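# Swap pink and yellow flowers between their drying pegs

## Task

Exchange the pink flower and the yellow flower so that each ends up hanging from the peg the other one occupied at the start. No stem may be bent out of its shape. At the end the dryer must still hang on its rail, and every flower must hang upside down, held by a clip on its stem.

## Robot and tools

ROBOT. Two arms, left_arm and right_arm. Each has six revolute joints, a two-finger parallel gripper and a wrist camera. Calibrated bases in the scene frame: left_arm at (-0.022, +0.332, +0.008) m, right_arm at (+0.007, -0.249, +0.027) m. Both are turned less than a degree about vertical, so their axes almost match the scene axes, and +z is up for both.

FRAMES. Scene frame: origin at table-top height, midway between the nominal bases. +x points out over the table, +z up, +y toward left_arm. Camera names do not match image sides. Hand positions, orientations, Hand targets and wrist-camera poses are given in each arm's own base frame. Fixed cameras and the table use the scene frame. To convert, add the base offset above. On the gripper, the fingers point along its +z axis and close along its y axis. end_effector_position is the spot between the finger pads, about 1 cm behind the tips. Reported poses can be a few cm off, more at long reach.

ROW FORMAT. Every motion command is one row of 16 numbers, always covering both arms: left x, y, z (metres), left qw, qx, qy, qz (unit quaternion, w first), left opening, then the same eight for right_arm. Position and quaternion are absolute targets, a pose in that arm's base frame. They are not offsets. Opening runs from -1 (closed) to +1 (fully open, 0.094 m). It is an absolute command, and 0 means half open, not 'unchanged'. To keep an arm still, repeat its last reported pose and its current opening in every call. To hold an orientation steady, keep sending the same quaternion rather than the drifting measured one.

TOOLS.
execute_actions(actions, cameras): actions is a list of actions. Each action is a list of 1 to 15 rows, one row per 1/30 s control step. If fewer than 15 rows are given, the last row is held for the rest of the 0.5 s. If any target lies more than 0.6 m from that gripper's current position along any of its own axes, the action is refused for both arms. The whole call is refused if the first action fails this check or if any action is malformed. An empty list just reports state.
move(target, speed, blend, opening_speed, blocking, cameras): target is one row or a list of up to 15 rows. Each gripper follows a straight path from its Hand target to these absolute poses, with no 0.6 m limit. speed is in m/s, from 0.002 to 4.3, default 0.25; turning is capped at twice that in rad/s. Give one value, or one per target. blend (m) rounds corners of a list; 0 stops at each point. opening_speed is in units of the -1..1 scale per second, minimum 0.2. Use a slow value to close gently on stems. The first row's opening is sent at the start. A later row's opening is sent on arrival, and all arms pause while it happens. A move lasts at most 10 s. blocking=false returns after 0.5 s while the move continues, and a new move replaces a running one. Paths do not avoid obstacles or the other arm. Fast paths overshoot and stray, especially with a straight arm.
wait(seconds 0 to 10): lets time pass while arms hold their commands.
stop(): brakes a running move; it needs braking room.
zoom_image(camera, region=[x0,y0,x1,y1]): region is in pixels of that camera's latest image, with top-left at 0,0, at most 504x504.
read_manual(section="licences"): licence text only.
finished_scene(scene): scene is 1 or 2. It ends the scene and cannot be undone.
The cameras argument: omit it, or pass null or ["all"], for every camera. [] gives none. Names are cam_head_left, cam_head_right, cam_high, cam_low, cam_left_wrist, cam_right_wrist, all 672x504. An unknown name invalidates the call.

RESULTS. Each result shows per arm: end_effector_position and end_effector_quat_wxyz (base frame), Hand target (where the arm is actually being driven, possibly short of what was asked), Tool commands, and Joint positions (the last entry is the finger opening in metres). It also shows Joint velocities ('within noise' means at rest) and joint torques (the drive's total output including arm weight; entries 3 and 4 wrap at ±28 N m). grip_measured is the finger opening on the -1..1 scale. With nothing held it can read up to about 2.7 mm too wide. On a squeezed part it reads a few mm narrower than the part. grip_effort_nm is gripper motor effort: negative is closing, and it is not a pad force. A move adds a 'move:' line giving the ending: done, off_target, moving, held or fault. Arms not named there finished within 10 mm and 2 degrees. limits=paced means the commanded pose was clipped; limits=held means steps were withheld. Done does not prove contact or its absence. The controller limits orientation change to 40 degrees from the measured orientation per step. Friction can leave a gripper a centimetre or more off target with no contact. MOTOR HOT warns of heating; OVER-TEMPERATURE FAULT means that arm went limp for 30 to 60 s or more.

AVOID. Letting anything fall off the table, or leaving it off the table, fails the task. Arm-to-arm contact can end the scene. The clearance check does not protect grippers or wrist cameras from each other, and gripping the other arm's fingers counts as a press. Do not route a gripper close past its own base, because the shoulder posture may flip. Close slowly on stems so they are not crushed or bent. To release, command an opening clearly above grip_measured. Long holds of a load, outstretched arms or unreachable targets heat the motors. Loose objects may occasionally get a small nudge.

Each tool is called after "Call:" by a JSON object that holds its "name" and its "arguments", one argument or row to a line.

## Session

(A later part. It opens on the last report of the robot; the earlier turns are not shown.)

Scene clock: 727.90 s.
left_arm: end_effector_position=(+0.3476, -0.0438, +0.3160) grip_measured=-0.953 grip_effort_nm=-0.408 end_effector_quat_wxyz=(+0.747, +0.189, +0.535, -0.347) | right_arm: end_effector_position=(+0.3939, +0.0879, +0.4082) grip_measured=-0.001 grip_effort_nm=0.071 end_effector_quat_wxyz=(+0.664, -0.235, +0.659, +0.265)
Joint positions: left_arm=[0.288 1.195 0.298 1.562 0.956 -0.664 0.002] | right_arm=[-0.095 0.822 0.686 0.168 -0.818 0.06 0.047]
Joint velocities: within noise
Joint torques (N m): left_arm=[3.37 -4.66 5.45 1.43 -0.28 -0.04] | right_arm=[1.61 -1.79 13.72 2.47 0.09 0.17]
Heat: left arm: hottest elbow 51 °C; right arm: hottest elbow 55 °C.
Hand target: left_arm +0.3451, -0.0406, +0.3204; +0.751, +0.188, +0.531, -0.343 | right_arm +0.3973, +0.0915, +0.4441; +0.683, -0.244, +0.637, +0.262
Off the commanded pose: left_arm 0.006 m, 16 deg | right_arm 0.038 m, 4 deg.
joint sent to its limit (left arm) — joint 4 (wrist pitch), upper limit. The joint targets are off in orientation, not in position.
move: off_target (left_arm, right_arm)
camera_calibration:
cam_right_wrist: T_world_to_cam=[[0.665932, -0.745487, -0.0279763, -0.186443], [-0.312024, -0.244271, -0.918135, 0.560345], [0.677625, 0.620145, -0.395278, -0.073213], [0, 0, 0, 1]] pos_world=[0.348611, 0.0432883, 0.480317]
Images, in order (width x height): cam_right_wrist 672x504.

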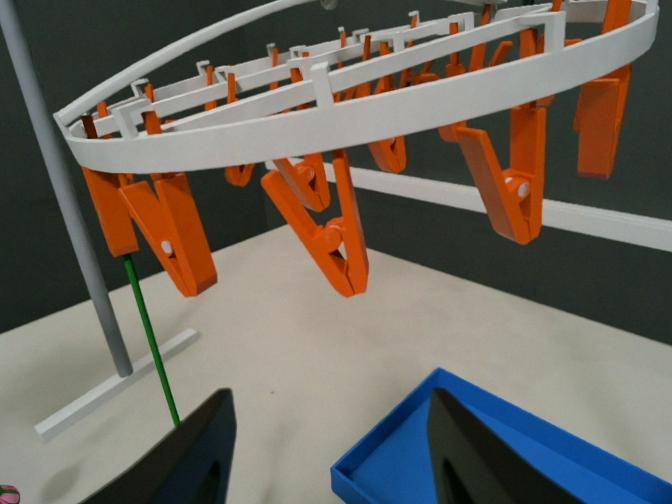

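Call:
{"name": "move", "arguments": {
  "target": [0.345,-0.04,0.32,0.7831,0.2168,0.4164,-0.4077,-0.96,0.4265,0.124,0.470,0.6828,-0.2444,0.6367,0.2621,0.0],
  "speed": 0.07,
  "cameras": ["cam_right_wrist"]
}}

Scene clock: 737.07 s.
left_arm: end_effector_position=(+0.3476, -0.0438, +0.3160) grip_measured=-0.953 grip_effort_nm=-0.408 end_effector_quat_wxyz=(+0.747, +0.189, +0.535, -0.347) | right_arm: end_effector_position=(+0.4210, +0.1192, +0.4384) grip_measured=-0.001 grip_effort_nm=0.061 end_effector_quat_wxyz=(+0.670, -0.236, +0.652, +0.264)
Joint positions: left_arm=[0.288 1.195 0.298 1.562 0.956 -0.665 0.002] | right_arm=[0.021 0.896 0.791 0.154 -0.702 0.06 0.047]
Joint velocities: within noise
Joint torques (N m): left_arm=[3.43 -4.78 5.45 1.42 -0.28 -0.04] | right_arm=[1.38 -2.73 13.78 1.44 0.09 0.03]
Heat: left arm: hottest elbow 51 °C; right arm: hottest elbow 56 °C.
Hand target: left_arm +0.3451, -0.0406, +0.3204; +0.751, +0.188, +0.531, -0.343 | right_arm +0.4245, +0.1234, +0.4693; +0.683, -0.244, +0.636, +0.262
Off the commanded pose: left_arm 0.006 m, 16 deg | right_arm 0.032 m, 3 deg.
joint sent to its limit (left arm) — joint 4 (wrist pitch), upper limit. The joint targets are off in orientation, not in position.
move: off_target (left_arm, right_arm)
camera_calibration:
cam_right_wrist: T_world_to_cam=[[0.66667, -0.745094, -0.0196325, -0.184319], [-0.296278, -0.24074, -0.924264, 0.599791], [0.683937, 0.621996, -0.38125, -0.108088], [0, 0, 0, 1]] pos_world=[0.37451, 0.0742888, 0.509538]
Images, in order (width x height): cam_right_wrist 672x504.

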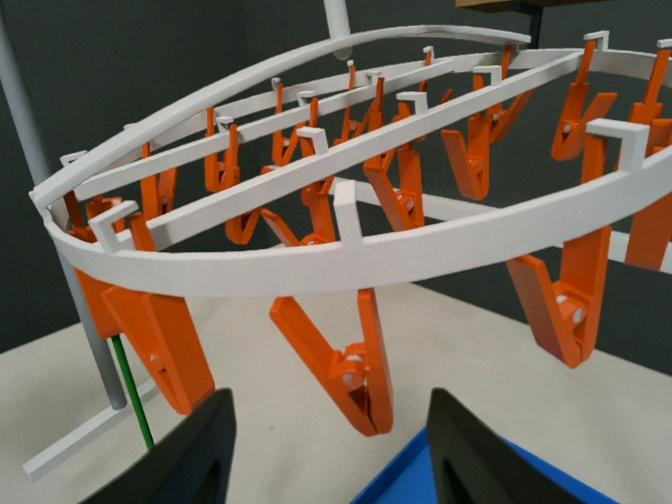

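Call:
{"name": "move", "arguments": {
  "target": [0.345,-0.04,0.32,0.7831,0.2168,0.4164,-0.4077,-0.96,0.444,0.141,0.470,0.6828,-0.2444,0.6367,0.2621,0.0],
  "speed": 0.06,
  "cameras": ["cam_right_wrist"]
}}

Scene clock: 746.50 s.
left_arm: end_effector_position=(+0.3475, -0.0438, +0.3161) grip_measured=-0.953 grip_effort_nm=-0.408 end_effector_quat_wxyz=(+0.747, +0.189, +0.535, -0.347) | right_arm: end_effector_position=(+0.4377, +0.1355, +0.4338) grip_measured=-0.001 grip_effort_nm=0.066 end_effector_quat_wxyz=(+0.662, -0.233, +0.660, +0.268)
Joint positions: left_arm=[0.288 1.194 0.298 1.562 0.956 -0.665 0.002] | right_arm=[0.072 0.95 0.821 0.153 -0.651 0.06 0.047]
Joint velocities: within noise
Joint torques (N m): left_arm=[3.43 -4.72 5.45 1.42 -0.28 -0.04] | right_arm=[1.38 -3.84 13.83 2.35 0.11 -0.05]
Heat: left arm: hottest elbow 51 °C; right arm: hottest elbow 60 °C.
Hand target: left_arm +0.3451, -0.0406, +0.3205; +0.751, +0.188, +0.531, -0.343 | right_arm +0.4415, +0.1403, +0.4690; +0.683, -0.244, +0.637, +0.262
Off the commanded pose: left_arm 0.006 m, 16 deg | right_arm 0.037 m, 4 deg.
joint sent to its limit (left arm) — joint 4 (wrist pitch), upper limit. The joint targets are off in orientation, not in position.
move: off_target (left_arm, right_arm)
camera_calibration:
cam_right_wrist: T_world_to_cam=[[0.665988, -0.745069, -0.0365082, -0.175776], [-0.318838, -0.240069, -0.916902, 0.611048], [0.67439, 0.622286, -0.39744, -0.120139], [0, 0, 0, 1]] pos_world=[0.392911, 0.0904888, 0.506106]
Images, in order (width x height): cam_right_wrist 672x504.

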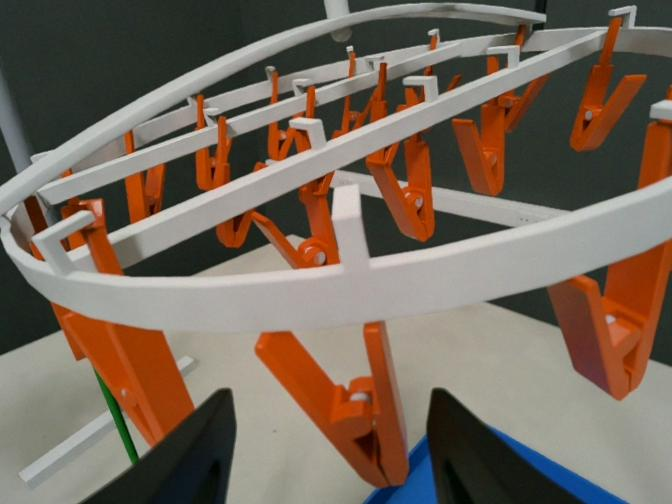

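Call:
{"name": "move", "arguments": {
  "target": [0.345,-0.04,0.32,0.7831,0.2168,0.4164,-0.4077,-0.96,0.4575,0.1605,0.476,0.6828,-0.2444,0.6367,0.2621,0.0],
  "speed": 0.06,
  "cameras": ["cam_right_wrist"]
}}

Scene clock: 753.67 s.
left_arm: end_effector_position=(+0.3475, -0.0438, +0.3161) grip_measured=-0.953 grip_effort_nm=-0.408 end_effector_quat_wxyz=(+0.747, +0.189, +0.535, -0.347) | right_arm: end_effector_position=(+0.4511, +0.1543, +0.4399) grip_measured=-0.001 grip_effort_nm=0.061 end_effector_quat_wxyz=(+0.661, -0.232, +0.661, +0.268)
Joint positions: left_arm=[0.288 1.194 0.298 1.562 0.956 -0.665 0.002] | right_arm=[0.127 0.993 0.863 0.153 -0.596 0.06 0.047]
Joint velocities: within noise
Joint torques (N m): left_arm=[3.43 -4.78 5.45 1.43 -0.28 -0.04] | right_arm=[1.32 -4.6 13.87 2.35 0.11 -0.09]
Heat: left arm: hottest elbow 51 °C; right arm: hottest elbow 60 °C.
Hand target: left_arm +0.3451, -0.0406, +0.3205; +0.751, +0.188, +0.531, -0.343 | right_arm +0.4551, +0.1595, +0.4750; +0.683, -0.244, +0.637, +0.262
Off the commanded pose: left_arm 0.006 m, 16 deg | right_arm 0.037 m, 4 deg.
joint sent to its limit (left arm) — joint 4 (wrist pitch), upper limit. The joint targets are off in orientation, not in position.
move: off_target (left_arm, right_arm)
camera_calibration:
cam_right_wrist: T_world_to_cam=[[0.665668, -0.745254, -0.0384997, -0.169434], [-0.320457, -0.238881, -0.916648, 0.625886], [0.673938, 0.622521, -0.397837, -0.138224], [0, 0, 0, 1]] pos_world=[0.406511, 0.109288, 0.512203]
Images, in order (width x height): cam_right_wrist 672x504.

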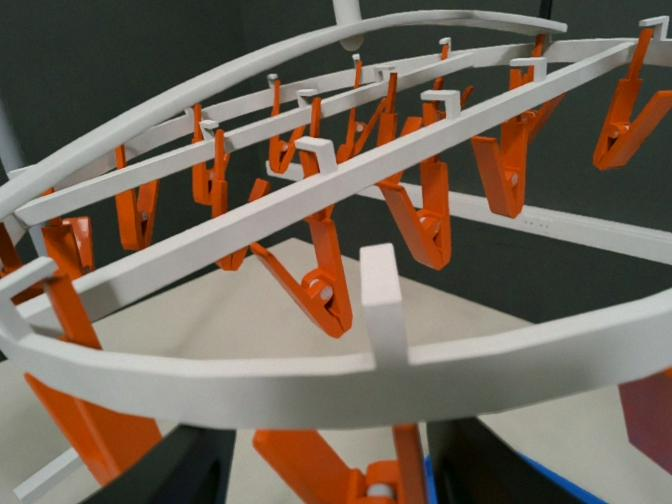

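Call:
{"name": "move", "arguments": {
  "target": [0.345,-0.04,0.32,0.7831,0.2168,0.4164,-0.4077,-0.96,0.4575,0.1605,0.476,0.6828,-0.2444,0.6367,0.2621,-0.62],
  "opening_speed": 0.3,
  "cameras": ["cam_right_wrist"]
}}

Scene clock: 758.40 s.
left_arm: end_effector_position=(+0.3475, -0.0438, +0.3161) grip_measured=-0.953 grip_effort_nm=-0.408 end_effector_quat_wxyz=(+0.747, +0.189, +0.535, -0.347) | right_arm: end_effector_position=(+0.4512, +0.1544, +0.4401) grip_measured=-0.571 grip_effort_nm=-1.004 end_effector_quat_wxyz=(+0.662, -0.232, +0.661, +0.268)
Joint positions: left_arm=[0.288 1.194 0.298 1.562 0.956 -0.665 0.002] | right_arm=[0.127 0.993 0.863 0.153 -0.595 0.06 0.02]
Joint velocities: within noise
Joint torques (N m): left_arm=[3.37 -4.78 5.46 1.43 -0.28 -0.04] | right_arm=[1.26 -4.48 13.87 2.29 0.07 -0.09]
Heat: left arm: hottest elbow 51 °C; right arm: hottest elbow 62 °C.
Hand target: left_arm +0.3451, -0.0406, +0.3205; +0.751, +0.188, +0.531, -0.343 | right_arm +0.4550, +0.1596, +0.4752; +0.683, -0.244, +0.637, +0.262
Off the commanded pose: left_arm 0.006 m, 16 deg | right_arm 0.037 m, 4 deg.
joint sent to its limit (left arm) — joint 4 (wrist pitch), upper limit. The joint targets are off in orientation, not in position.
move: off_target (left_arm, right_arm)
camera_calibration:
cam_right_wrist: T_world_to_cam=[[0.665435, -0.745493, -0.0379017, -0.169538], [-0.319938, -0.238969, -0.916806, 0.625974], [0.674415, 0.622201, -0.39753, -0.138522], [0, 0, 0, 1]] pos_world=[0.406511, 0.109388, 0.512404]
Images, in order (width x height): cam_right_wrist 672x504.

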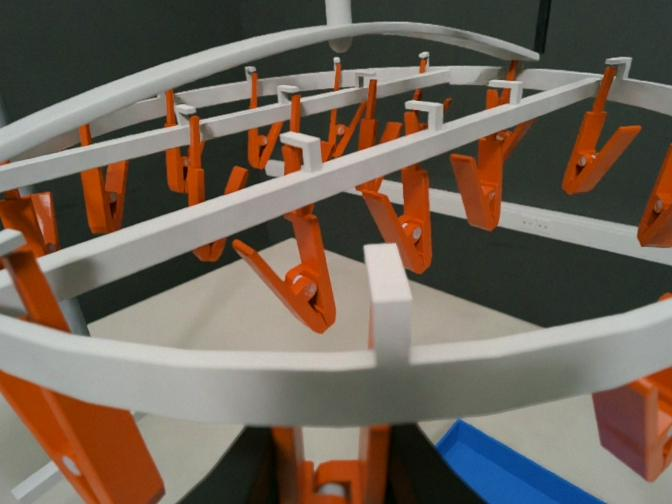

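Call:
{"name": "move", "arguments": {
  "target": [
    [0.32,-0.18,0.32,0.8188,0.1628,0.4728,-0.2819,-0.96,0.4575,0.1605,0.476,0.6828,-0.2444,0.6367,0.2621,-0.62],
    [0.345,-0.375,0.31,0.8876,0.0396,0.4523,-0.0777,-0.96,0.4575,0.1605,0.476,0.6828,-0.2444,0.6367,0.2621,-0.62]
  ],
  "speed": 0.12,
  "cameras": ["cam_left_wrist","cam_head_left","cam_high"]
}}

Scene clock: 769.80 s.
left_arm: end_effector_position=(+0.3434, -0.3644, +0.2969) grip_measured=-0.953 grip_effort_nm=-0.408 end_effector_quat_wxyz=(+0.835, +0.090, +0.536, -0.082) | right_arm: end_effector_position=(+0.4512, +0.1544, +0.4401) grip_measured=-0.572 grip_effort_nm=-1.028 end_effector_quat_wxyz=(+0.662, -0.232, +0.661, +0.268)
Joint positions: left_arm=[-1.034 1.606 0.618 1.546 -0.689 0.445 0.002] | right_arm=[0.127 0.993 0.863 0.153 -0.595 0.06 0.02]
Joint velocities: within noise
Joint torques (N m): left_arm=[1.96 -8.06 8.05 2.35 0.15 0.16] | right_arm=[1.55 -4.6 13.91 2.25 0.07 -0.09]
Heat: left arm: hottest elbow 50 °C; right arm: hottest elbow 65 °C.
Hand target: left_arm +0.3447, -0.3743, +0.3103; +0.843, +0.077, +0.524, -0.091 | right_arm +0.4550, +0.1596, +0.4752; +0.683, -0.244, +0.637, +0.262
Off the commanded pose: left_arm 0.017 m, 13 deg | right_arm 0.037 m, 4 deg.
joint sent to its limit (left arm) — joint 4 (wrist pitch), upper limit. The joint targets are off in orientation, not in position.
move: off_target (left_arm, right_arm)
camera_calibration:
cam_left_wrist: T_world_to_cam=[[-0.222786, -0.972197, -0.0721011, -0.25653], [0.00429554, 0.0729802, -0.997324, 0.359892], [0.974858, -0.2225, -0.0120829, -0.321772], [0, 0, 0, 1]] pos_world=[0.254985, -0.347257, 0.336545]
Images, in order (width x height): cam_head_left 672x504, cam_high 672x504, cam_left_wrist 672x504.

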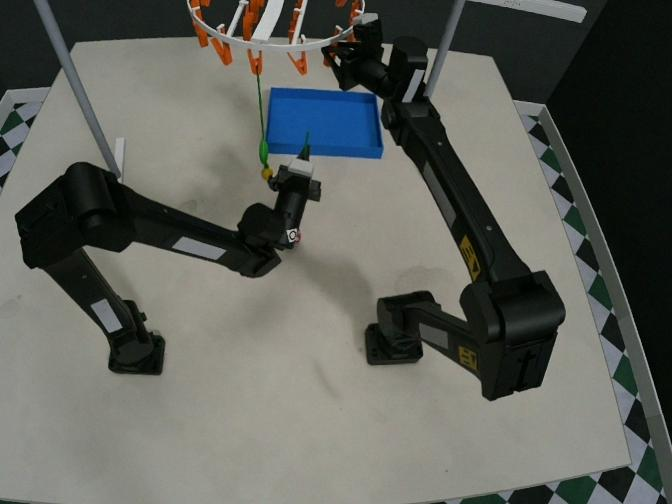

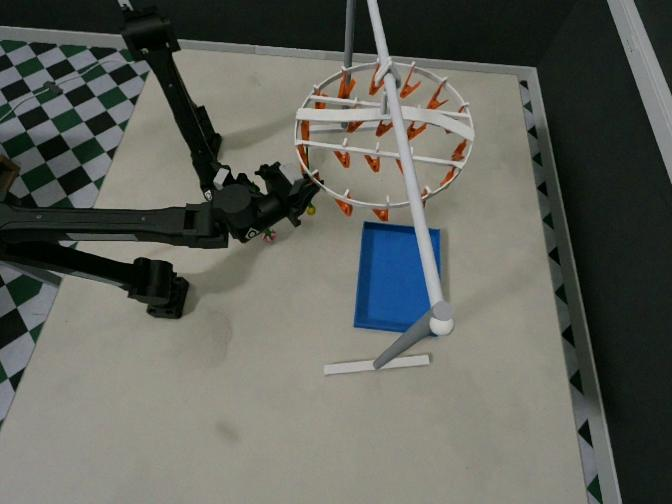

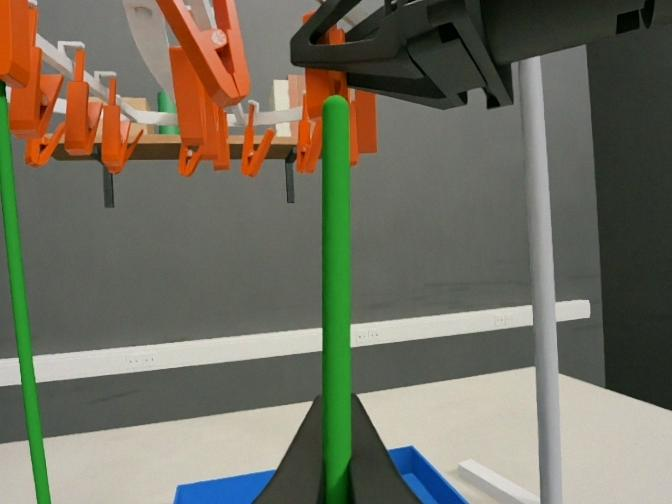

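Call:
{"name": "zoom_image", "arguments": {
  "camera": "cam_left_wrist",
  "region": [240, 20, 440, 180]
}}

Scaled by 2.520 from the camera's 672x504 image, which has a finer 960x720 frame.

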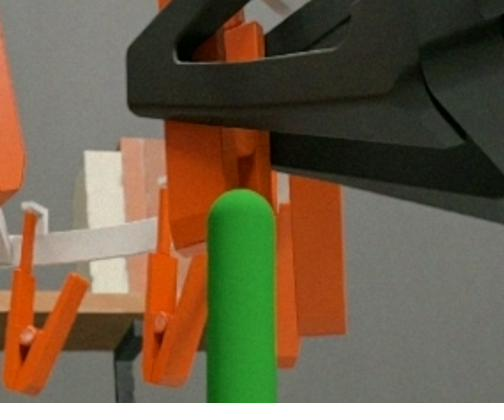

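Call:
{"name": "move", "arguments": {
  "target": [0.446,-0.403,0.325,0.8876,0.0396,0.4523,-0.0777,-0.96,0.4575,0.1605,0.476,0.6828,-0.2444,0.6367,0.2621,-0.62],
  "speed": 0.08,
  "cameras": ["cam_left_wrist"]
}}

Call:
{"name": "zoom_image", "arguments": {
  "camera": "cam_left_wrist",
  "region": [240, 20, 440, 180]
}}

Scene clock: 780.07 s.
left_arm: end_effector_position=(+0.4373, -0.4002, +0.3112) grip_measured=-0.953 grip_effort_nm=-0.408 end_effector_quat_wxyz=(+0.863, +0.072, +0.495, -0.072) | right_arm: end_effector_position=(+0.4512, +0.1544, +0.4401) grip_measured=-0.572 grip_effort_nm=-1.033 end_effector_quat_wxyz=(+0.662, -0.232, +0.661, +0.268)
Joint positions: left_arm=[-0.897 1.803 0.891 1.546 -0.567 0.438 0.002] | right_arm=[0.127 0.993 0.863 0.153 -0.595 0.06 0.02]
Joint velocities: within noise
Joint torques (N m): left_arm=[3.25 -10.99 8.7 2.28 0.35 -0.07] | right_arm=[1.44 -4.66 13.9 2.35 0.06 -0.1]
Heat: left arm: hottest elbow 52 °C; right arm: hottest elbow 67 °C.
Hand target: left_arm +0.4456, -0.4023, +0.3250; +0.872, +0.053, +0.479, -0.081 | right_arm +0.4550, +0.1596, +0.4752; +0.683, -0.244, +0.637, +0.262
Off the commanded pose: left_arm 0.017 m, 7 deg | right_arm 0.037 m, 4 deg.
joint sent to its limit (left arm) — joint 4 (wrist pitch), upper limit. The joint targets are off in orientation, not in position.
move: off_target (left_arm, right_arm)
camera_calibration:
cam_left_wrist: T_world_to_cam=[[-0.184163, -0.980912, -0.0624078, -0.292655], [0.100491, 0.0443703, -0.993948, 0.321817], [0.977745, -0.18932, 0.0904015, -0.441045], [0, 0, 0, 1]] pos_world=[0.344994, -0.384847, 0.341477]
Images, in order (width x height): cam_left_wrist 672x504.

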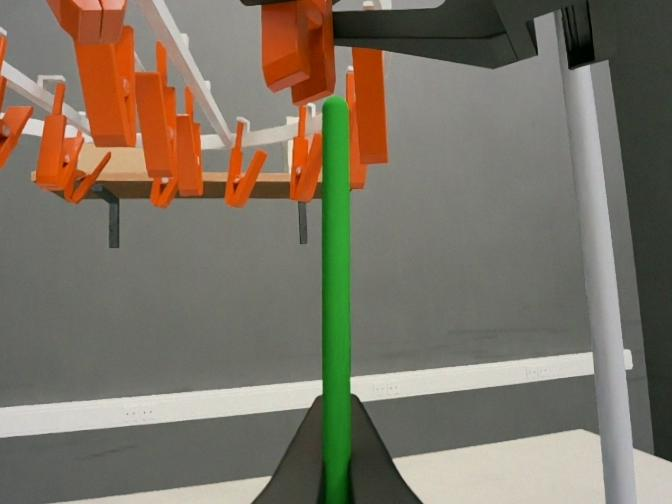

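Scaled by 2.520 from the camera's 672x504 image, which has a finer 960x720 frame.

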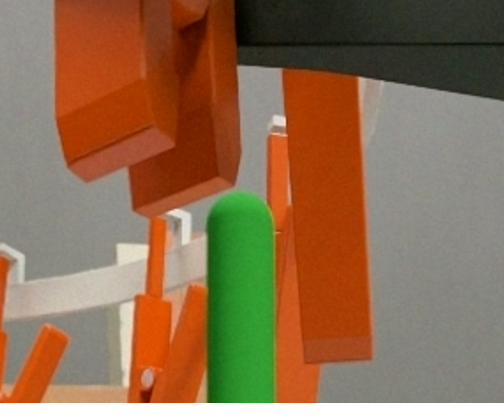

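Call:
{"name": "move", "arguments": {
  "target": [0.494,-0.403,0.332,0.8876,0.0396,0.4523,-0.0777,-0.96,0.4575,0.1605,0.476,0.6828,-0.2444,0.6367,0.2621,-0.62],
  "speed": 0.05,
  "cameras": ["cam_left_wrist"]
}}

Call:
{"name": "zoom_image", "arguments": {
  "camera": "cam_left_wrist",
  "region": [240, 20, 440, 180]
}}

Scene clock: 787.63 s.
left_arm: end_effector_position=(+0.4847, -0.4018, +0.3178) grip_measured=-0.953 grip_effort_nm=-0.408 end_effector_quat_wxyz=(+0.876, +0.060, +0.473, -0.070) | right_arm: end_effector_position=(+0.4512, +0.1544, +0.4401) grip_measured=-0.572 grip_effort_nm=-1.038 end_effector_quat_wxyz=(+0.662, -0.232, +0.661, +0.268)
Joint positions: left_arm=[-0.824 1.883 1.012 1.546 -0.508 0.418 0.002] | right_arm=[0.127 0.993 0.863 0.153 -0.595 0.06 0.02]
Joint velocities: within noise
Joint torques (N m): left_arm=[3.37 -12.34 8.95 2.22 0.32 -0.06] | right_arm=[1.38 -4.42 13.87 2.3 0.06 -0.08]
Heat: left arm: hottest elbow 53 °C; right arm: hottest elbow 69 °C.
Hand target: left_arm +0.4933, -0.4022, +0.3318; +0.886, +0.041, +0.456, -0.078 | right_arm +0.4550, +0.1596, +0.4752; +0.683, -0.244, +0.637, +0.262
Off the commanded pose: left_arm 0.017 m, 4 deg | right_arm 0.037 m, 4 deg.
joint sent to its limit (left arm) — joint 4 (wrist pitch), upper limit. The joint targets still meet the commanded pose.
move: off_target (left_arm, right_arm)
camera_calibration:
cam_left_wrist: T_world_to_cam=[[-0.166856, -0.984818, -0.0478727, -0.2997], [0.149623, 0.0227005, -0.988482, 0.289374], [0.974562, -0.172097, 0.143564, -0.496694], [0, 0, 0, 1]] pos_world=[0.390756, -0.387198, 0.343001]
Images, in order (width x height): cam_left_wrist 672x504.

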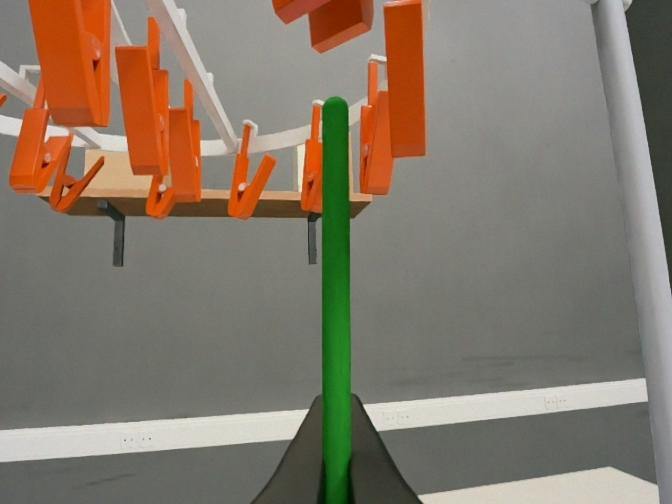

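Scaled by 2.520 from the camera's 672x504 image, which has a finer 960x720 frame.

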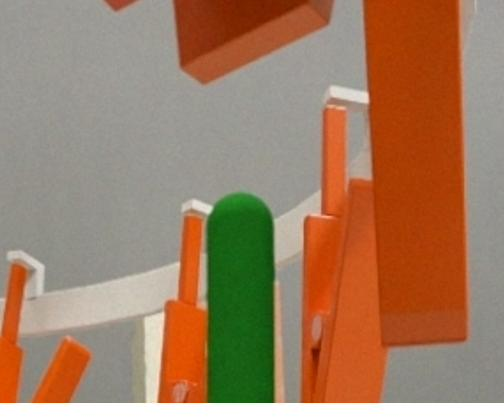

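Call:
{"name": "move", "arguments": {
  "target": [0.494,-0.400,0.342,0.8876,0.0396,0.4523,-0.0777,-0.96,0.4575,0.1605,0.476,0.6828,-0.2444,0.6367,0.2621,-0.62],
  "speed": 0.05,
  "cameras": ["cam_left_wrist"]
}}

Call:
{"name": "zoom_image", "arguments": {
  "camera": "cam_left_wrist",
  "region": [240, 0, 440, 160]
}}

Scene clock: 795.80 s.
left_arm: end_effector_position=(+0.4857, -0.4013, +0.3184) grip_measured=-0.953 grip_effort_nm=-0.413 end_effector_quat_wxyz=(+0.877, +0.060, +0.472, -0.070) | right_arm: end_effector_position=(+0.4512, +0.1544, +0.4401) grip_measured=-0.572 grip_effort_nm=-1.033 end_effector_quat_wxyz=(+0.662, -0.232, +0.661, +0.268)
Joint positions: left_arm=[-0.822 1.883 1.013 1.546 -0.504 0.417 0.002] | right_arm=[0.127 0.993 0.863 0.153 -0.595 0.06 0.02]
Joint velocities: within noise
Joint torques (N m): left_arm=[3.43 -13.74 8.9 1.78 0.33 -0.04] | right_arm=[1.38 -4.54 13.9 2.32 0.07 -0.09]
Heat: left arm: hottest elbow 52 °C; right arm: hottest elbow 70 °C.
Hand target: left_arm +0.4930, -0.3991, +0.3417; +0.888, +0.040, +0.452, -0.078 | right_arm +0.4550, +0.1596, +0.4752; +0.683, -0.244, +0.637, +0.262
Off the commanded pose: left_arm 0.025 m, 4 deg | right_arm 0.037 m, 4 deg.
move: off_target (left_arm, right_arm)
camera_calibration:
cam_left_wrist: T_world_to_cam=[[-0.167417, -0.984693, -0.0484871, -0.298442], [0.152018, 0.0228096, -0.988115, 0.28858], [0.974096, -0.172798, 0.145872, -0.498505], [0, 0, 0, 1]] pos_world=[0.391758, -0.386597, 0.343397]
Images, in order (width x height): cam_left_wrist 672x504.

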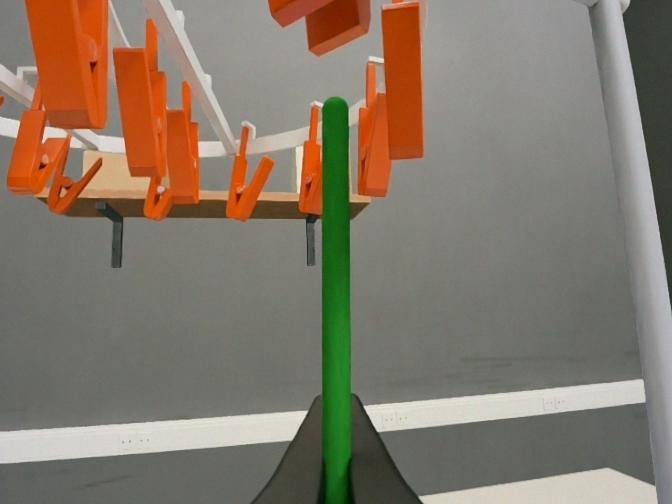

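Scaled by 2.520 from the camera's 672x504 image, which has a finer 960x720 frame.

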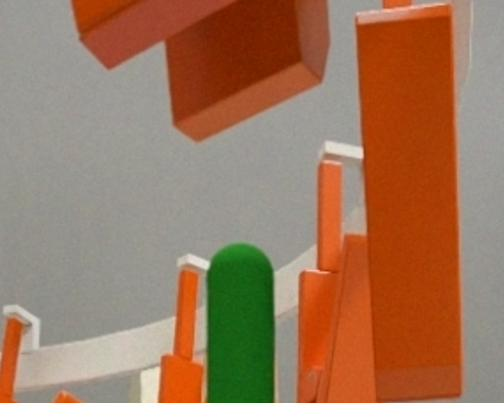

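Call:
{"name": "move", "arguments": {
  "target": [0.494,-0.399,0.354,0.8876,0.0396,0.4523,-0.0777,-0.96,0.4575,0.1605,0.476,0.6828,-0.2444,0.6367,0.2621,-0.62],
  "speed": 0.05,
  "cameras": ["cam_left_wrist","cam_right_wrist"]
}}

Call:
{"name": "zoom_image", "arguments": {
  "camera": "cam_left_wrist",
  "region": [240, 0, 440, 160]
}}

Scene clock: 812.57 s.
left_arm: end_effector_position=(+0.4862, -0.4009, +0.3204) grip_measured=-0.953 grip_effort_nm=-0.408 end_effector_quat_wxyz=(+0.877, +0.061, +0.472, -0.069) | right_arm: end_effector_position=(+0.4512, +0.1544, +0.4401) grip_measured=-0.572 grip_effort_nm=-1.033 end_effector_quat_wxyz=(+0.662, -0.232, +0.661, +0.268)
Joint positions: left_arm=[-0.821 1.878 1.013 1.537 -0.503 0.417 0.002] | right_arm=[0.127 0.993 0.863 0.153 -0.595 0.06 0.02]
Joint velocities: within noise
Joint torques (N m): left_arm=[3.43 -15.27 9.01 0.98 0.32 -0.05] | right_arm=[1.49 -4.48 13.9 2.35 0.07 -0.09]
Heat: left arm: hottest elbow 52 °C; right arm: hottest elbow 72 °C.
Hand target: left_arm +0.4925, -0.3976, +0.3536; +0.888, +0.040, +0.452, -0.078 | right_arm +0.4550, +0.1596, +0.4752; +0.683, -0.244, +0.637, +0.262
Off the commanded pose: left_arm 0.035 m, 4 deg | right_arm 0.037 m, 4 deg.
move: off_target (left_arm, right_arm)
camera_calibration:
cam_left_wrist: T_world_to_cam=[[-0.167015, -0.984649, -0.0507126, -0.297424], [0.150245, 0.0254174, -0.988322, 0.292449], [0.97444, -0.172684, 0.143693, -0.498614], [0, 0, 0, 1]] pos_world=[0.392256, -0.386395, 0.345599]
cam_right_wrist: T_world_to_cam=[[0.665435, -0.745493, -0.0379017, -0.169538], [-0.319938, -0.238969, -0.916806, 0.625974], [0.674415, 0.622201, -0.39753, -0.138522], [0, 0, 0, 1]] pos_world=[0.406511, 0.109388, 0.512404]
Images, in order (width x height): cam_left_wrist 672x504, cam_right_wrist 672x504.

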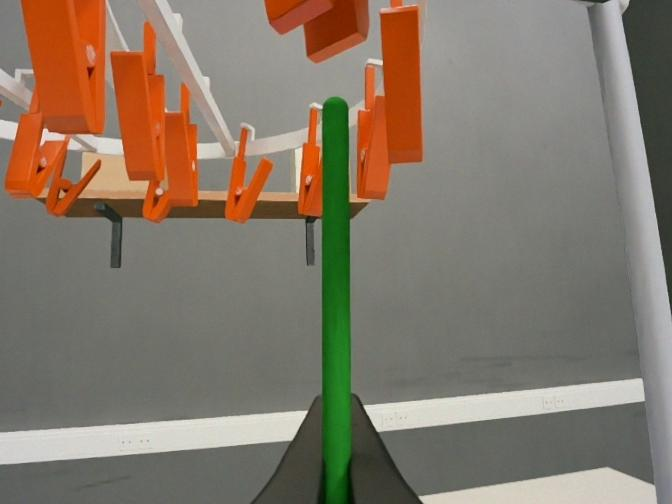

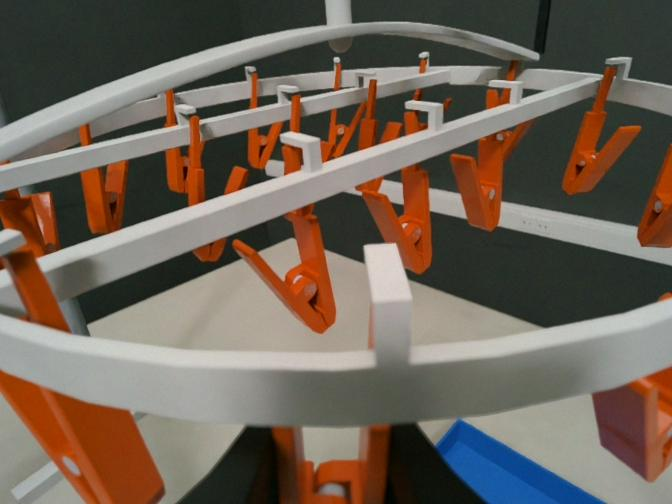

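Scaled by 2.520 from the camera's 672x504 image, which has a finer 960x720 frame.

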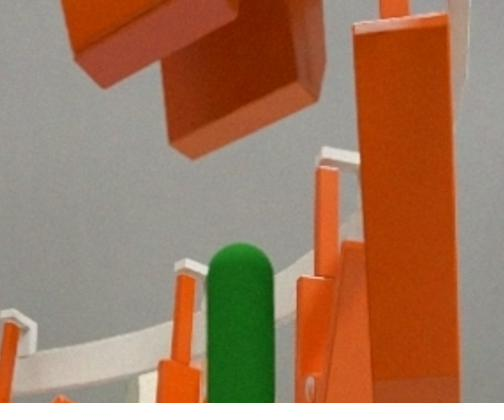

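Call:
{"name": "move", "arguments": {
  "target": [0.494,-0.395,0.362,0.8876,0.0396,0.4523,-0.0777,-0.96,0.4575,0.1605,0.476,0.6828,-0.2444,0.6367,0.2621,-0.62],
  "speed": 0.05,
  "cameras": ["cam_left_wrist"]
}}

Call:
{"name": "zoom_image", "arguments": {
  "camera": "cam_left_wrist",
  "region": [240, 0, 440, 160]
}}

Scene clock: 818.90 s.
left_arm: end_effector_position=(+0.4868, -0.3979, +0.3305) grip_measured=-0.953 grip_effort_nm=-0.413 end_effector_quat_wxyz=(+0.877, +0.060, +0.471, -0.069) | right_arm: end_effector_position=(+0.4512, +0.1544, +0.4401) grip_measured=-0.572 grip_effort_nm=-1.033 end_effector_quat_wxyz=(+0.662, -0.232, +0.661, +0.268)
Joint positions: left_arm=[-0.816 1.855 1.013 1.518 -0.499 0.415 0.002] | right_arm=[0.127 0.993 0.863 0.153 -0.595 0.06 0.02]
Joint velocities: within noise
Joint torques (N m): left_arm=[3.43 -15.03 8.87 1.03 0.32 -0.03] | right_arm=[1.38 -4.6 13.9 2.3 0.07 -0.08]
Heat: left arm: hottest elbow 52 °C; right arm: hottest elbow 73 °C.
Hand target: left_arm +0.4925, -0.3940, +0.3618; +0.888, +0.040, +0.452, -0.078 | right_arm +0.4550, +0.1596, +0.4752; +0.683, -0.244, +0.637, +0.262
Off the commanded pose: left_arm 0.032 m, 4 deg | right_arm 0.037 m, 4 deg.
move: off_target (left_arm, right_arm)
camera_calibration:
cam_left_wrist: T_world_to_cam=[[-0.166648, -0.984814, -0.0486831, -0.294821], [0.153722, 0.0228209, -0.987851, 0.29945], [0.97396, -0.172107, 0.147584, -0.500969], [0, 0, 0, 1]] pos_world=[0.39276, -0.383398, 0.355394]
Images, in order (width x height): cam_left_wrist 672x504.

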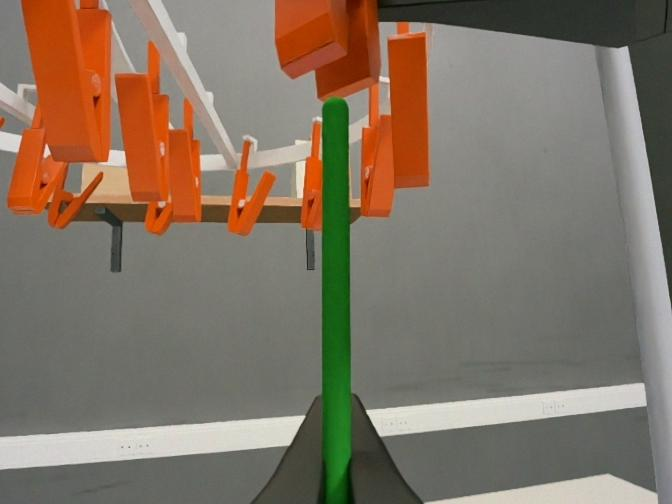

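Scaled by 2.520 from the camera's 672x504 image, which has a finer 960x720 frame.

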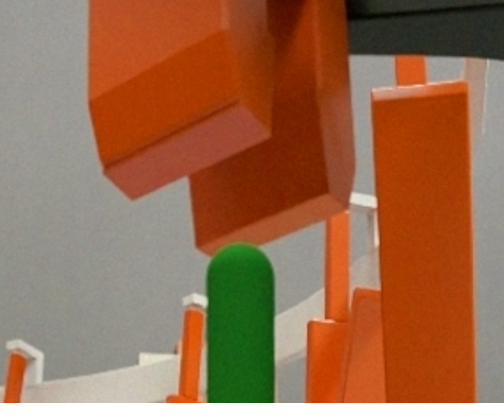

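Call:
{"name": "move", "arguments": {
  "target": [0.494,-0.395,0.368,0.8876,0.0396,0.4523,-0.0777,-0.96,0.4575,0.1605,0.476,0.6828,-0.2444,0.6367,0.2621,-0.62],
  "speed": 0.05,
  "cameras": ["cam_left_wrist"]
}}

Call:
{"name": "zoom_image", "arguments": {
  "camera": "cam_left_wrist",
  "region": [240, 0, 440, 160]
}}

Scene clock: 822.27 s.
left_arm: end_effector_position=(+0.4868, -0.3976, +0.3346) grip_measured=-0.953 grip_effort_nm=-0.408 end_effector_quat_wxyz=(+0.877, +0.061, +0.472, -0.069) | right_arm: end_effector_position=(+0.4512, +0.1544, +0.4401) grip_measured=-0.572 grip_effort_nm=-1.033 end_effector_quat_wxyz=(+0.662, -0.232, +0.661, +0.268)
Joint positions: left_arm=[-0.815 1.844 1.013 1.504 -0.499 0.414 0.002] | right_arm=[0.127 0.993 0.863 0.153 -0.595 0.06 0.02]
Joint velocities: within noise
Joint torques (N m): left_arm=[3.43 -15.09 9.14 0.91 0.32 -0.06] | right_arm=[1.2 -4.48 13.91 2.37 0.06 -0.09]
Heat: left arm: hottest elbow 52 °C; right arm: hottest elbow 73 °C.
Hand target: left_arm +0.4925, -0.3936, +0.3677; +0.888, +0.040, +0.452, -0.077 | right_arm +0.4550, +0.1596, +0.4752; +0.683, -0.244, +0.637, +0.262
Off the commanded pose: left_arm 0.034 m, 4 deg | right_arm 0.037 m, 4 deg.
move: off_target (left_arm, right_arm)
camera_calibration:
cam_left_wrist: T_world_to_cam=[[-0.166526, -0.984747, -0.0504321, -0.293686], [0.151367, 0.0250101, -0.988161, 0.305653], [0.97435, -0.172188, 0.144894, -0.500877], [0, 0, 0, 1]] pos_world=[0.392858, -0.383096, 0.359797]
Images, in order (width x height): cam_left_wrist 672x504.

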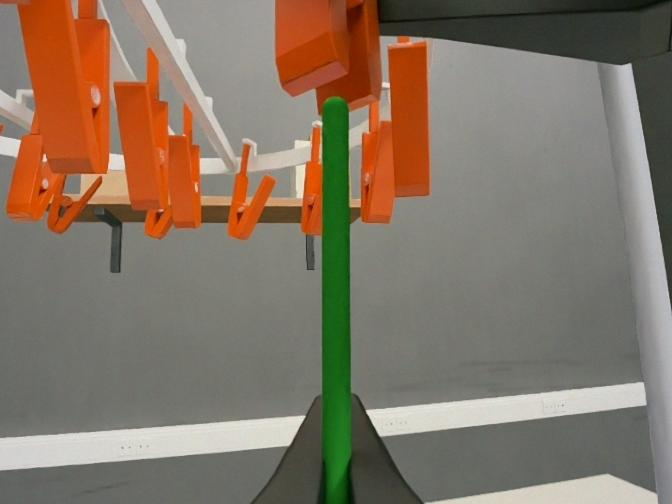

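Scaled by 2.520 from the camera's 672x504 image, which has a finer 960x720 frame.

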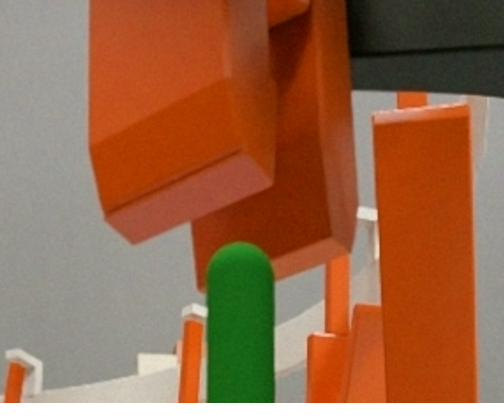

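Call:
{"name": "move", "arguments": {
  "target": [0.494,-0.395,0.375,0.8876,0.0396,0.4523,-0.0777,-0.96,0.4575,0.1605,0.476,0.6828,-0.2444,0.6367,0.2621,-0.62],
  "speed": 0.05,
  "cameras": ["cam_left_wrist"]
}}

Call:
{"name": "zoom_image", "arguments": {
  "camera": "cam_left_wrist",
  "region": [240, 0, 440, 160]
}}

Scene clock: 826.17 s.
left_arm: end_effector_position=(+0.4866, -0.3973, +0.3398) grip_measured=-0.953 grip_effort_nm=-0.408 end_effector_quat_wxyz=(+0.876, +0.062, +0.473, -0.068) | right_arm: end_effector_position=(+0.4512, +0.1544, +0.4401) grip_measured=-0.572 grip_effort_nm=-1.038 end_effector_quat_wxyz=(+0.662, -0.232, +0.661, +0.268)
Joint positions: left_arm=[-0.815 1.831 1.013 1.486 -0.499 0.414 0.002] | right_arm=[0.127 0.993 0.863 0.153 -0.595 0.06 0.02]
Joint velocities: within noise
Joint torques (N m): left_arm=[3.37 -14.97 9.46 1.17 0.32 -0.06] | right_arm=[1.32 -4.6 13.94 2.25 0.08 -0.1]
Heat: left arm: hottest elbow 52 °C; right arm: hottest elbow 74 °C.
Hand target: left_arm +0.4923, -0.3935, +0.3747; +0.888, +0.040, +0.452, -0.078 | right_arm +0.4550, +0.1596, +0.4752; +0.683, -0.244, +0.637, +0.262
Off the commanded pose: left_arm 0.036 m, 4 deg | right_arm 0.037 m, 4 deg.
move: off_target (left_arm, right_arm)
camera_calibration:
cam_left_wrist: T_world_to_cam=[[-0.166883, -0.984583, -0.052403, -0.292325], [0.148761, 0.0273966, -0.988494, 0.313076], [0.97469, -0.172759, 0.141896, -0.500685], [0, 0, 0, 1]] pos_world=[0.392655, -0.382893, 0.3652]
Images, in order (width x height): cam_left_wrist 672x504.

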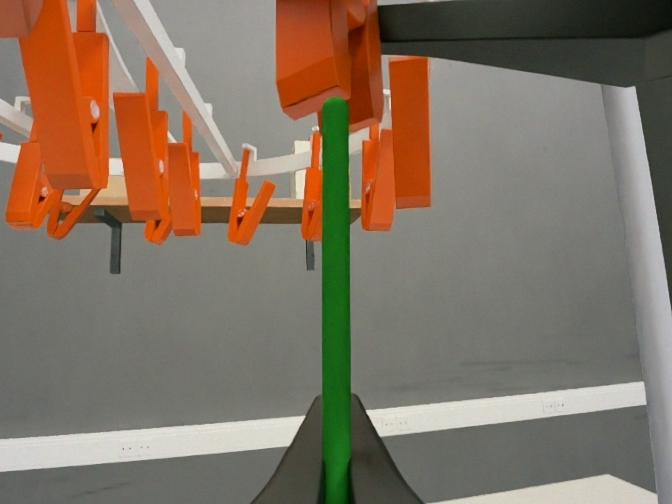

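Scaled by 2.520 from the camera's 672x504 image, which has a finer 960x720 frame.

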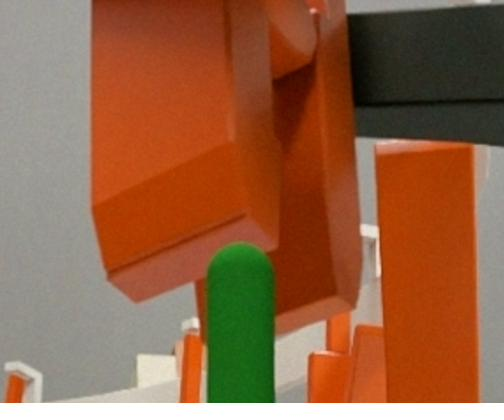

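Call:
{"name": "move", "arguments": {
  "target": [0.494,-0.395,0.381,0.8876,0.0396,0.4523,-0.0777,-0.96,0.4575,0.1605,0.476,0.6828,-0.2444,0.6367,0.2621,-0.62],
  "speed": 0.05,
  "cameras": ["cam_left_wrist"]
}}

Call:
{"name": "zoom_image", "arguments": {
  "camera": "cam_left_wrist",
  "region": [240, 0, 440, 160]
}}

Scene clock: 837.07 s.
left_arm: end_effector_position=(+0.4868, -0.3976, +0.3453) grip_measured=-0.953 grip_effort_nm=-0.408 end_effector_quat_wxyz=(+0.876, +0.062, +0.473, -0.068) | right_arm: end_effector_position=(+0.4512, +0.1544, +0.4401) grip_measured=-0.572 grip_effort_nm=-1.033 end_effector_quat_wxyz=(+0.662, -0.232, +0.661, +0.268)
Joint positions: left_arm=[-0.815 1.82 1.017 1.471 -0.499 0.414 0.002] | right_arm=[0.127 0.993 0.863 0.153 -0.595 0.06 0.02]
Joint velocities: within noise
Joint torques (N m): left_arm=[3.37 -14.97 9.55 1.09 0.31 -0.05] | right_arm=[1.32 -4.66 13.89 2.3 0.08 -0.1]
Heat: left arm: hottest elbow 52 °C; right arm: hottest elbow 75 °C.
Hand target: left_arm +0.4922, -0.3935, +0.3805; +0.888, +0.040, +0.452, -0.078 | right_arm +0.4550, +0.1596, +0.4752; +0.683, -0.244, +0.637, +0.262
Off the commanded pose: left_arm 0.037 m, 4 deg | right_arm 0.037 m, 4 deg.
move: off_target (left_arm, right_arm)
camera_calibration:
cam_left_wrist: T_world_to_cam=[[-0.166958, -0.984556, -0.0526806, -0.292057], [0.148425, 0.027724, -0.988535, 0.318762], [0.974728, -0.172863, 0.141504, -0.501604], [0, 0, 0, 1]] pos_world=[0.392854, -0.383092, 0.3707]
Images, in order (width x height): cam_left_wrist 672x504.

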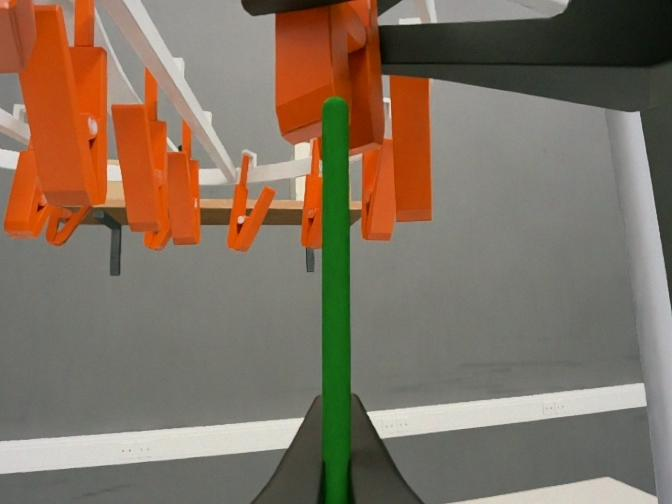

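Scaled by 2.520 from the camera's 672x504 image, which has a finer 960x720 frame.

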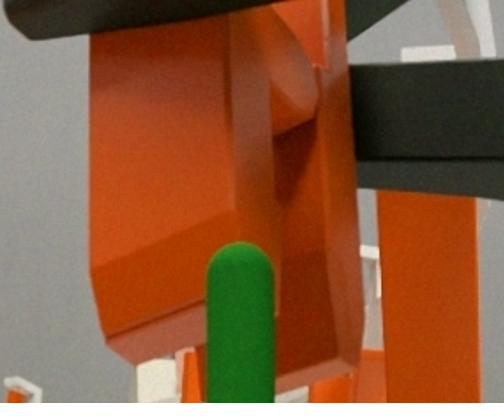

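Call:
{"name": "move", "arguments": {
  "target": [0.494,-0.395,0.337,0.8876,0.0396,0.4523,-0.0777,-0.96,0.4575,0.1605,0.476,0.6828,-0.2444,0.6367,0.2621,-0.62],
  "speed": 0.06,
  "cameras": []
}}

Call:
{"name": "move", "arguments": {
  "target": [0.506,-0.398,0.345,0.8876,0.0396,0.4523,-0.0777,-0.96,0.4575,0.1605,0.476,0.6828,-0.2444,0.6367,0.2621,-0.62],
  "speed": 0.05,
  "cameras": ["cam_left_wrist"]
}}

Call:
{"name": "zoom_image", "arguments": {
  "camera": "cam_left_wrist",
  "region": [240, 0, 440, 160]
}}

Scene clock: 844.03 s.
left_arm: end_effector_position=(+0.4869, -0.3977, +0.3271) grip_measured=-0.953 grip_effort_nm=-0.413 end_effector_quat_wxyz=(+0.880, +0.055, +0.466, -0.072) | right_arm: end_effector_position=(+0.4512, +0.1544, +0.4401) grip_measured=-0.572 grip_effort_nm=-1.043 end_effector_quat_wxyz=(+0.662, -0.232, +0.661, +0.268)
Joint positions: left_arm=[-0.815 1.873 1.017 1.547 -0.499 0.413 0.002] | right_arm=[0.127 0.993 0.863 0.153 -0.595 0.06 0.02]
Joint velocities: within noise
Joint torques (N m): left_arm=[3.43 -12.69 7.84 2.17 0.32 -0.06] | right_arm=[1.44 -4.54 13.86 2.32 0.06 -0.09]
Heat: left arm: hottest elbow 53 °C; right arm: hottest elbow 75 °C.
Hand target: left_arm +0.4936, -0.3947, +0.3369; +0.887, +0.040, +0.453, -0.078 | right_arm +0.4550, +0.1596, +0.4752; +0.683, -0.244, +0.637, +0.262
Off the commanded pose: left_arm 0.013 m, 3 deg | right_arm 0.037 m, 4 deg.
joint sent to its limit (left arm) — joint 4 (wrist pitch), upper limit. The joint targets still meet the commanded pose.
move: off_target (left_arm, right_arm)
No camera images: "cameras" was empty.

Scene clock: 844.97 s.
left_arm: end_effector_position=(+0.4937, -0.3954, +0.3337) grip_measured=-0.953 grip_effort_nm=-0.408 end_effector_quat_wxyz=(+0.883, +0.051, +0.461, -0.074) | right_arm: end_effector_position=(+0.4512, +0.1544, +0.4401) grip_measured=-0.572 grip_effort_nm=-1.038 end_effector_quat_wxyz=(+0.662, -0.232, +0.661, +0.268)
Joint positions: left_arm=[-0.803 1.873 1.035 1.54 -0.49 0.405 0.002] | right_arm=[0.127 0.993 0.863 0.153 -0.595 0.06 0.02]
Joint velocities: within noise
Joint torques (N m): left_arm=[3.43 -12.63 9.17 1.01 0.32 -0.05] | right_arm=[1.55 -4.6 13.93 2.3 0.06 -0.09]
Heat: left arm: hottest elbow 53 °C; right arm: hottest elbow 75 °C.
Hand target: left_arm +0.5051, -0.3973, +0.3450; +0.888, +0.040, +0.452, -0.078 | right_arm +0.4550, +0.1596, +0.4752; +0.683, -0.244, +0.637, +0.262
Off the commanded pose: left_arm 0.017 m, 2 deg | right_arm 0.037 m, 4 deg.
move: off_target (left_arm, right_arm)
camera_calibration:
cam_left_wrist: T_world_to_cam=[[-0.165418, -0.985784, -0.029435, -0.298317], [0.174202, 0.000171257, -0.98471, 0.281369], [0.970717, -0.168016, 0.171697, -0.512452], [0, 0, 0, 1]] pos_world=[0.399084, -0.380224, 0.356272]
Images, in order (width x height): cam_left_wrist 672x504.

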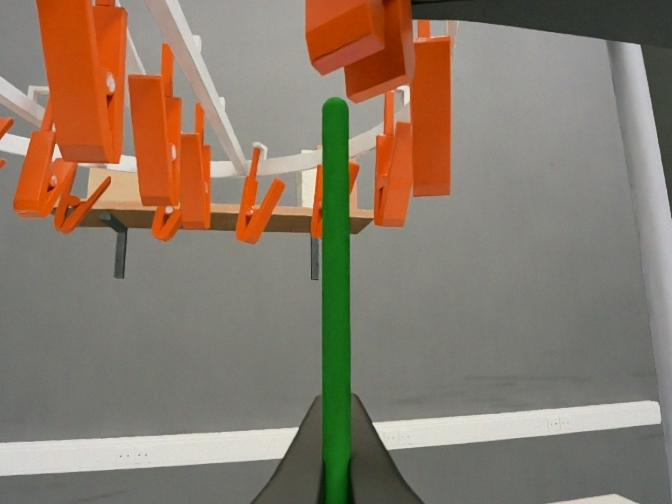

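Scaled by 2.520 from the camera's 672x504 image, which has a finer 960x720 frame.

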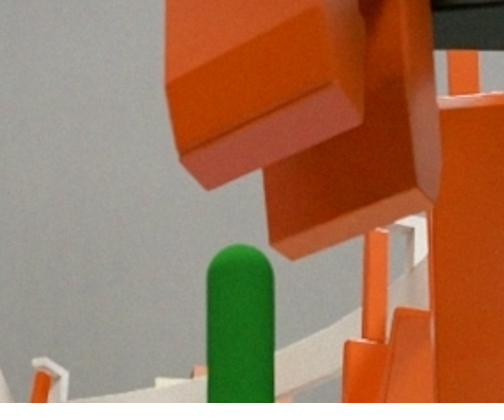

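Call:
{"name": "move", "arguments": {
  "target": [0.509,-0.407,0.352,0.8876,0.0396,0.4523,-0.0777,-0.96,0.4575,0.1605,0.476,0.6828,-0.2444,0.6367,0.2621,-0.62],
  "speed": 0.05,
  "cameras": ["cam_left_wrist"]
}}

Call:
{"name": "zoom_image", "arguments": {
  "camera": "cam_left_wrist",
  "region": [240, 0, 440, 160]
}}

Scene clock: 848.73 s.
left_arm: end_effector_position=(+0.4990, -0.4009, +0.3424) grip_measured=-0.953 grip_effort_nm=-0.408 end_effector_quat_wxyz=(+0.884, +0.049, +0.459, -0.075) | right_arm: end_effector_position=(+0.4512, +0.1544, +0.4401) grip_measured=-0.572 grip_effort_nm=-1.033 end_effector_quat_wxyz=(+0.662, -0.232, +0.661, +0.268)
Joint positions: left_arm=[-0.803 1.873 1.065 1.515 -0.49 0.404 0.002] | right_arm=[0.127 0.993 0.863 0.153 -0.595 0.06 0.02]
Joint velocities: within noise
Joint torques (N m): left_arm=[2.78 -12.57 9.44 0.92 0.11 0.01] | right_arm=[1.55 -4.66 13.86 2.29 0.07 -0.09]
Heat: left arm: hottest elbow 54 °C; right arm: hottest elbow 76 °C.
Hand target: left_arm +0.5082, -0.4064, +0.3520; +0.888, +0.040, +0.452, -0.078 | right_arm +0.4550, +0.1596, +0.4752; +0.683, -0.244, +0.637, +0.262
Off the commanded pose: left_arm 0.015 m, 1 deg | right_arm 0.037 m, 4 deg.
move: off_target (left_arm, right_arm)
camera_calibration:
cam_left_wrist: T_world_to_cam=[[-0.165554, -0.985855, -0.0261201, -0.303802], [0.177581, -0.00374749, -0.984099, 0.285515], [0.970081, -0.16756, 0.17569, -0.520972], [0, 0, 0, 1]] pos_world=[0.404387, -0.385728, 0.364569]
Images, in order (width x height): cam_left_wrist 672x504.

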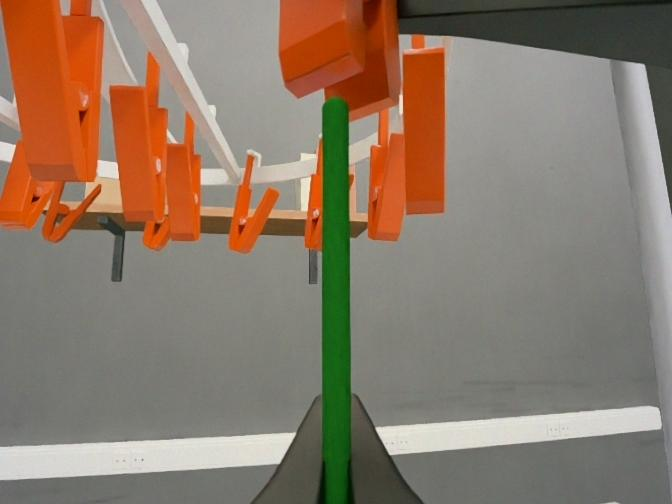

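Scaled by 2.520 from the camera's 672x504 image, which has a finer 960x720 frame.

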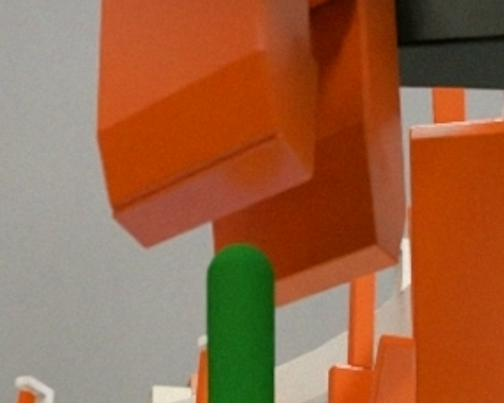

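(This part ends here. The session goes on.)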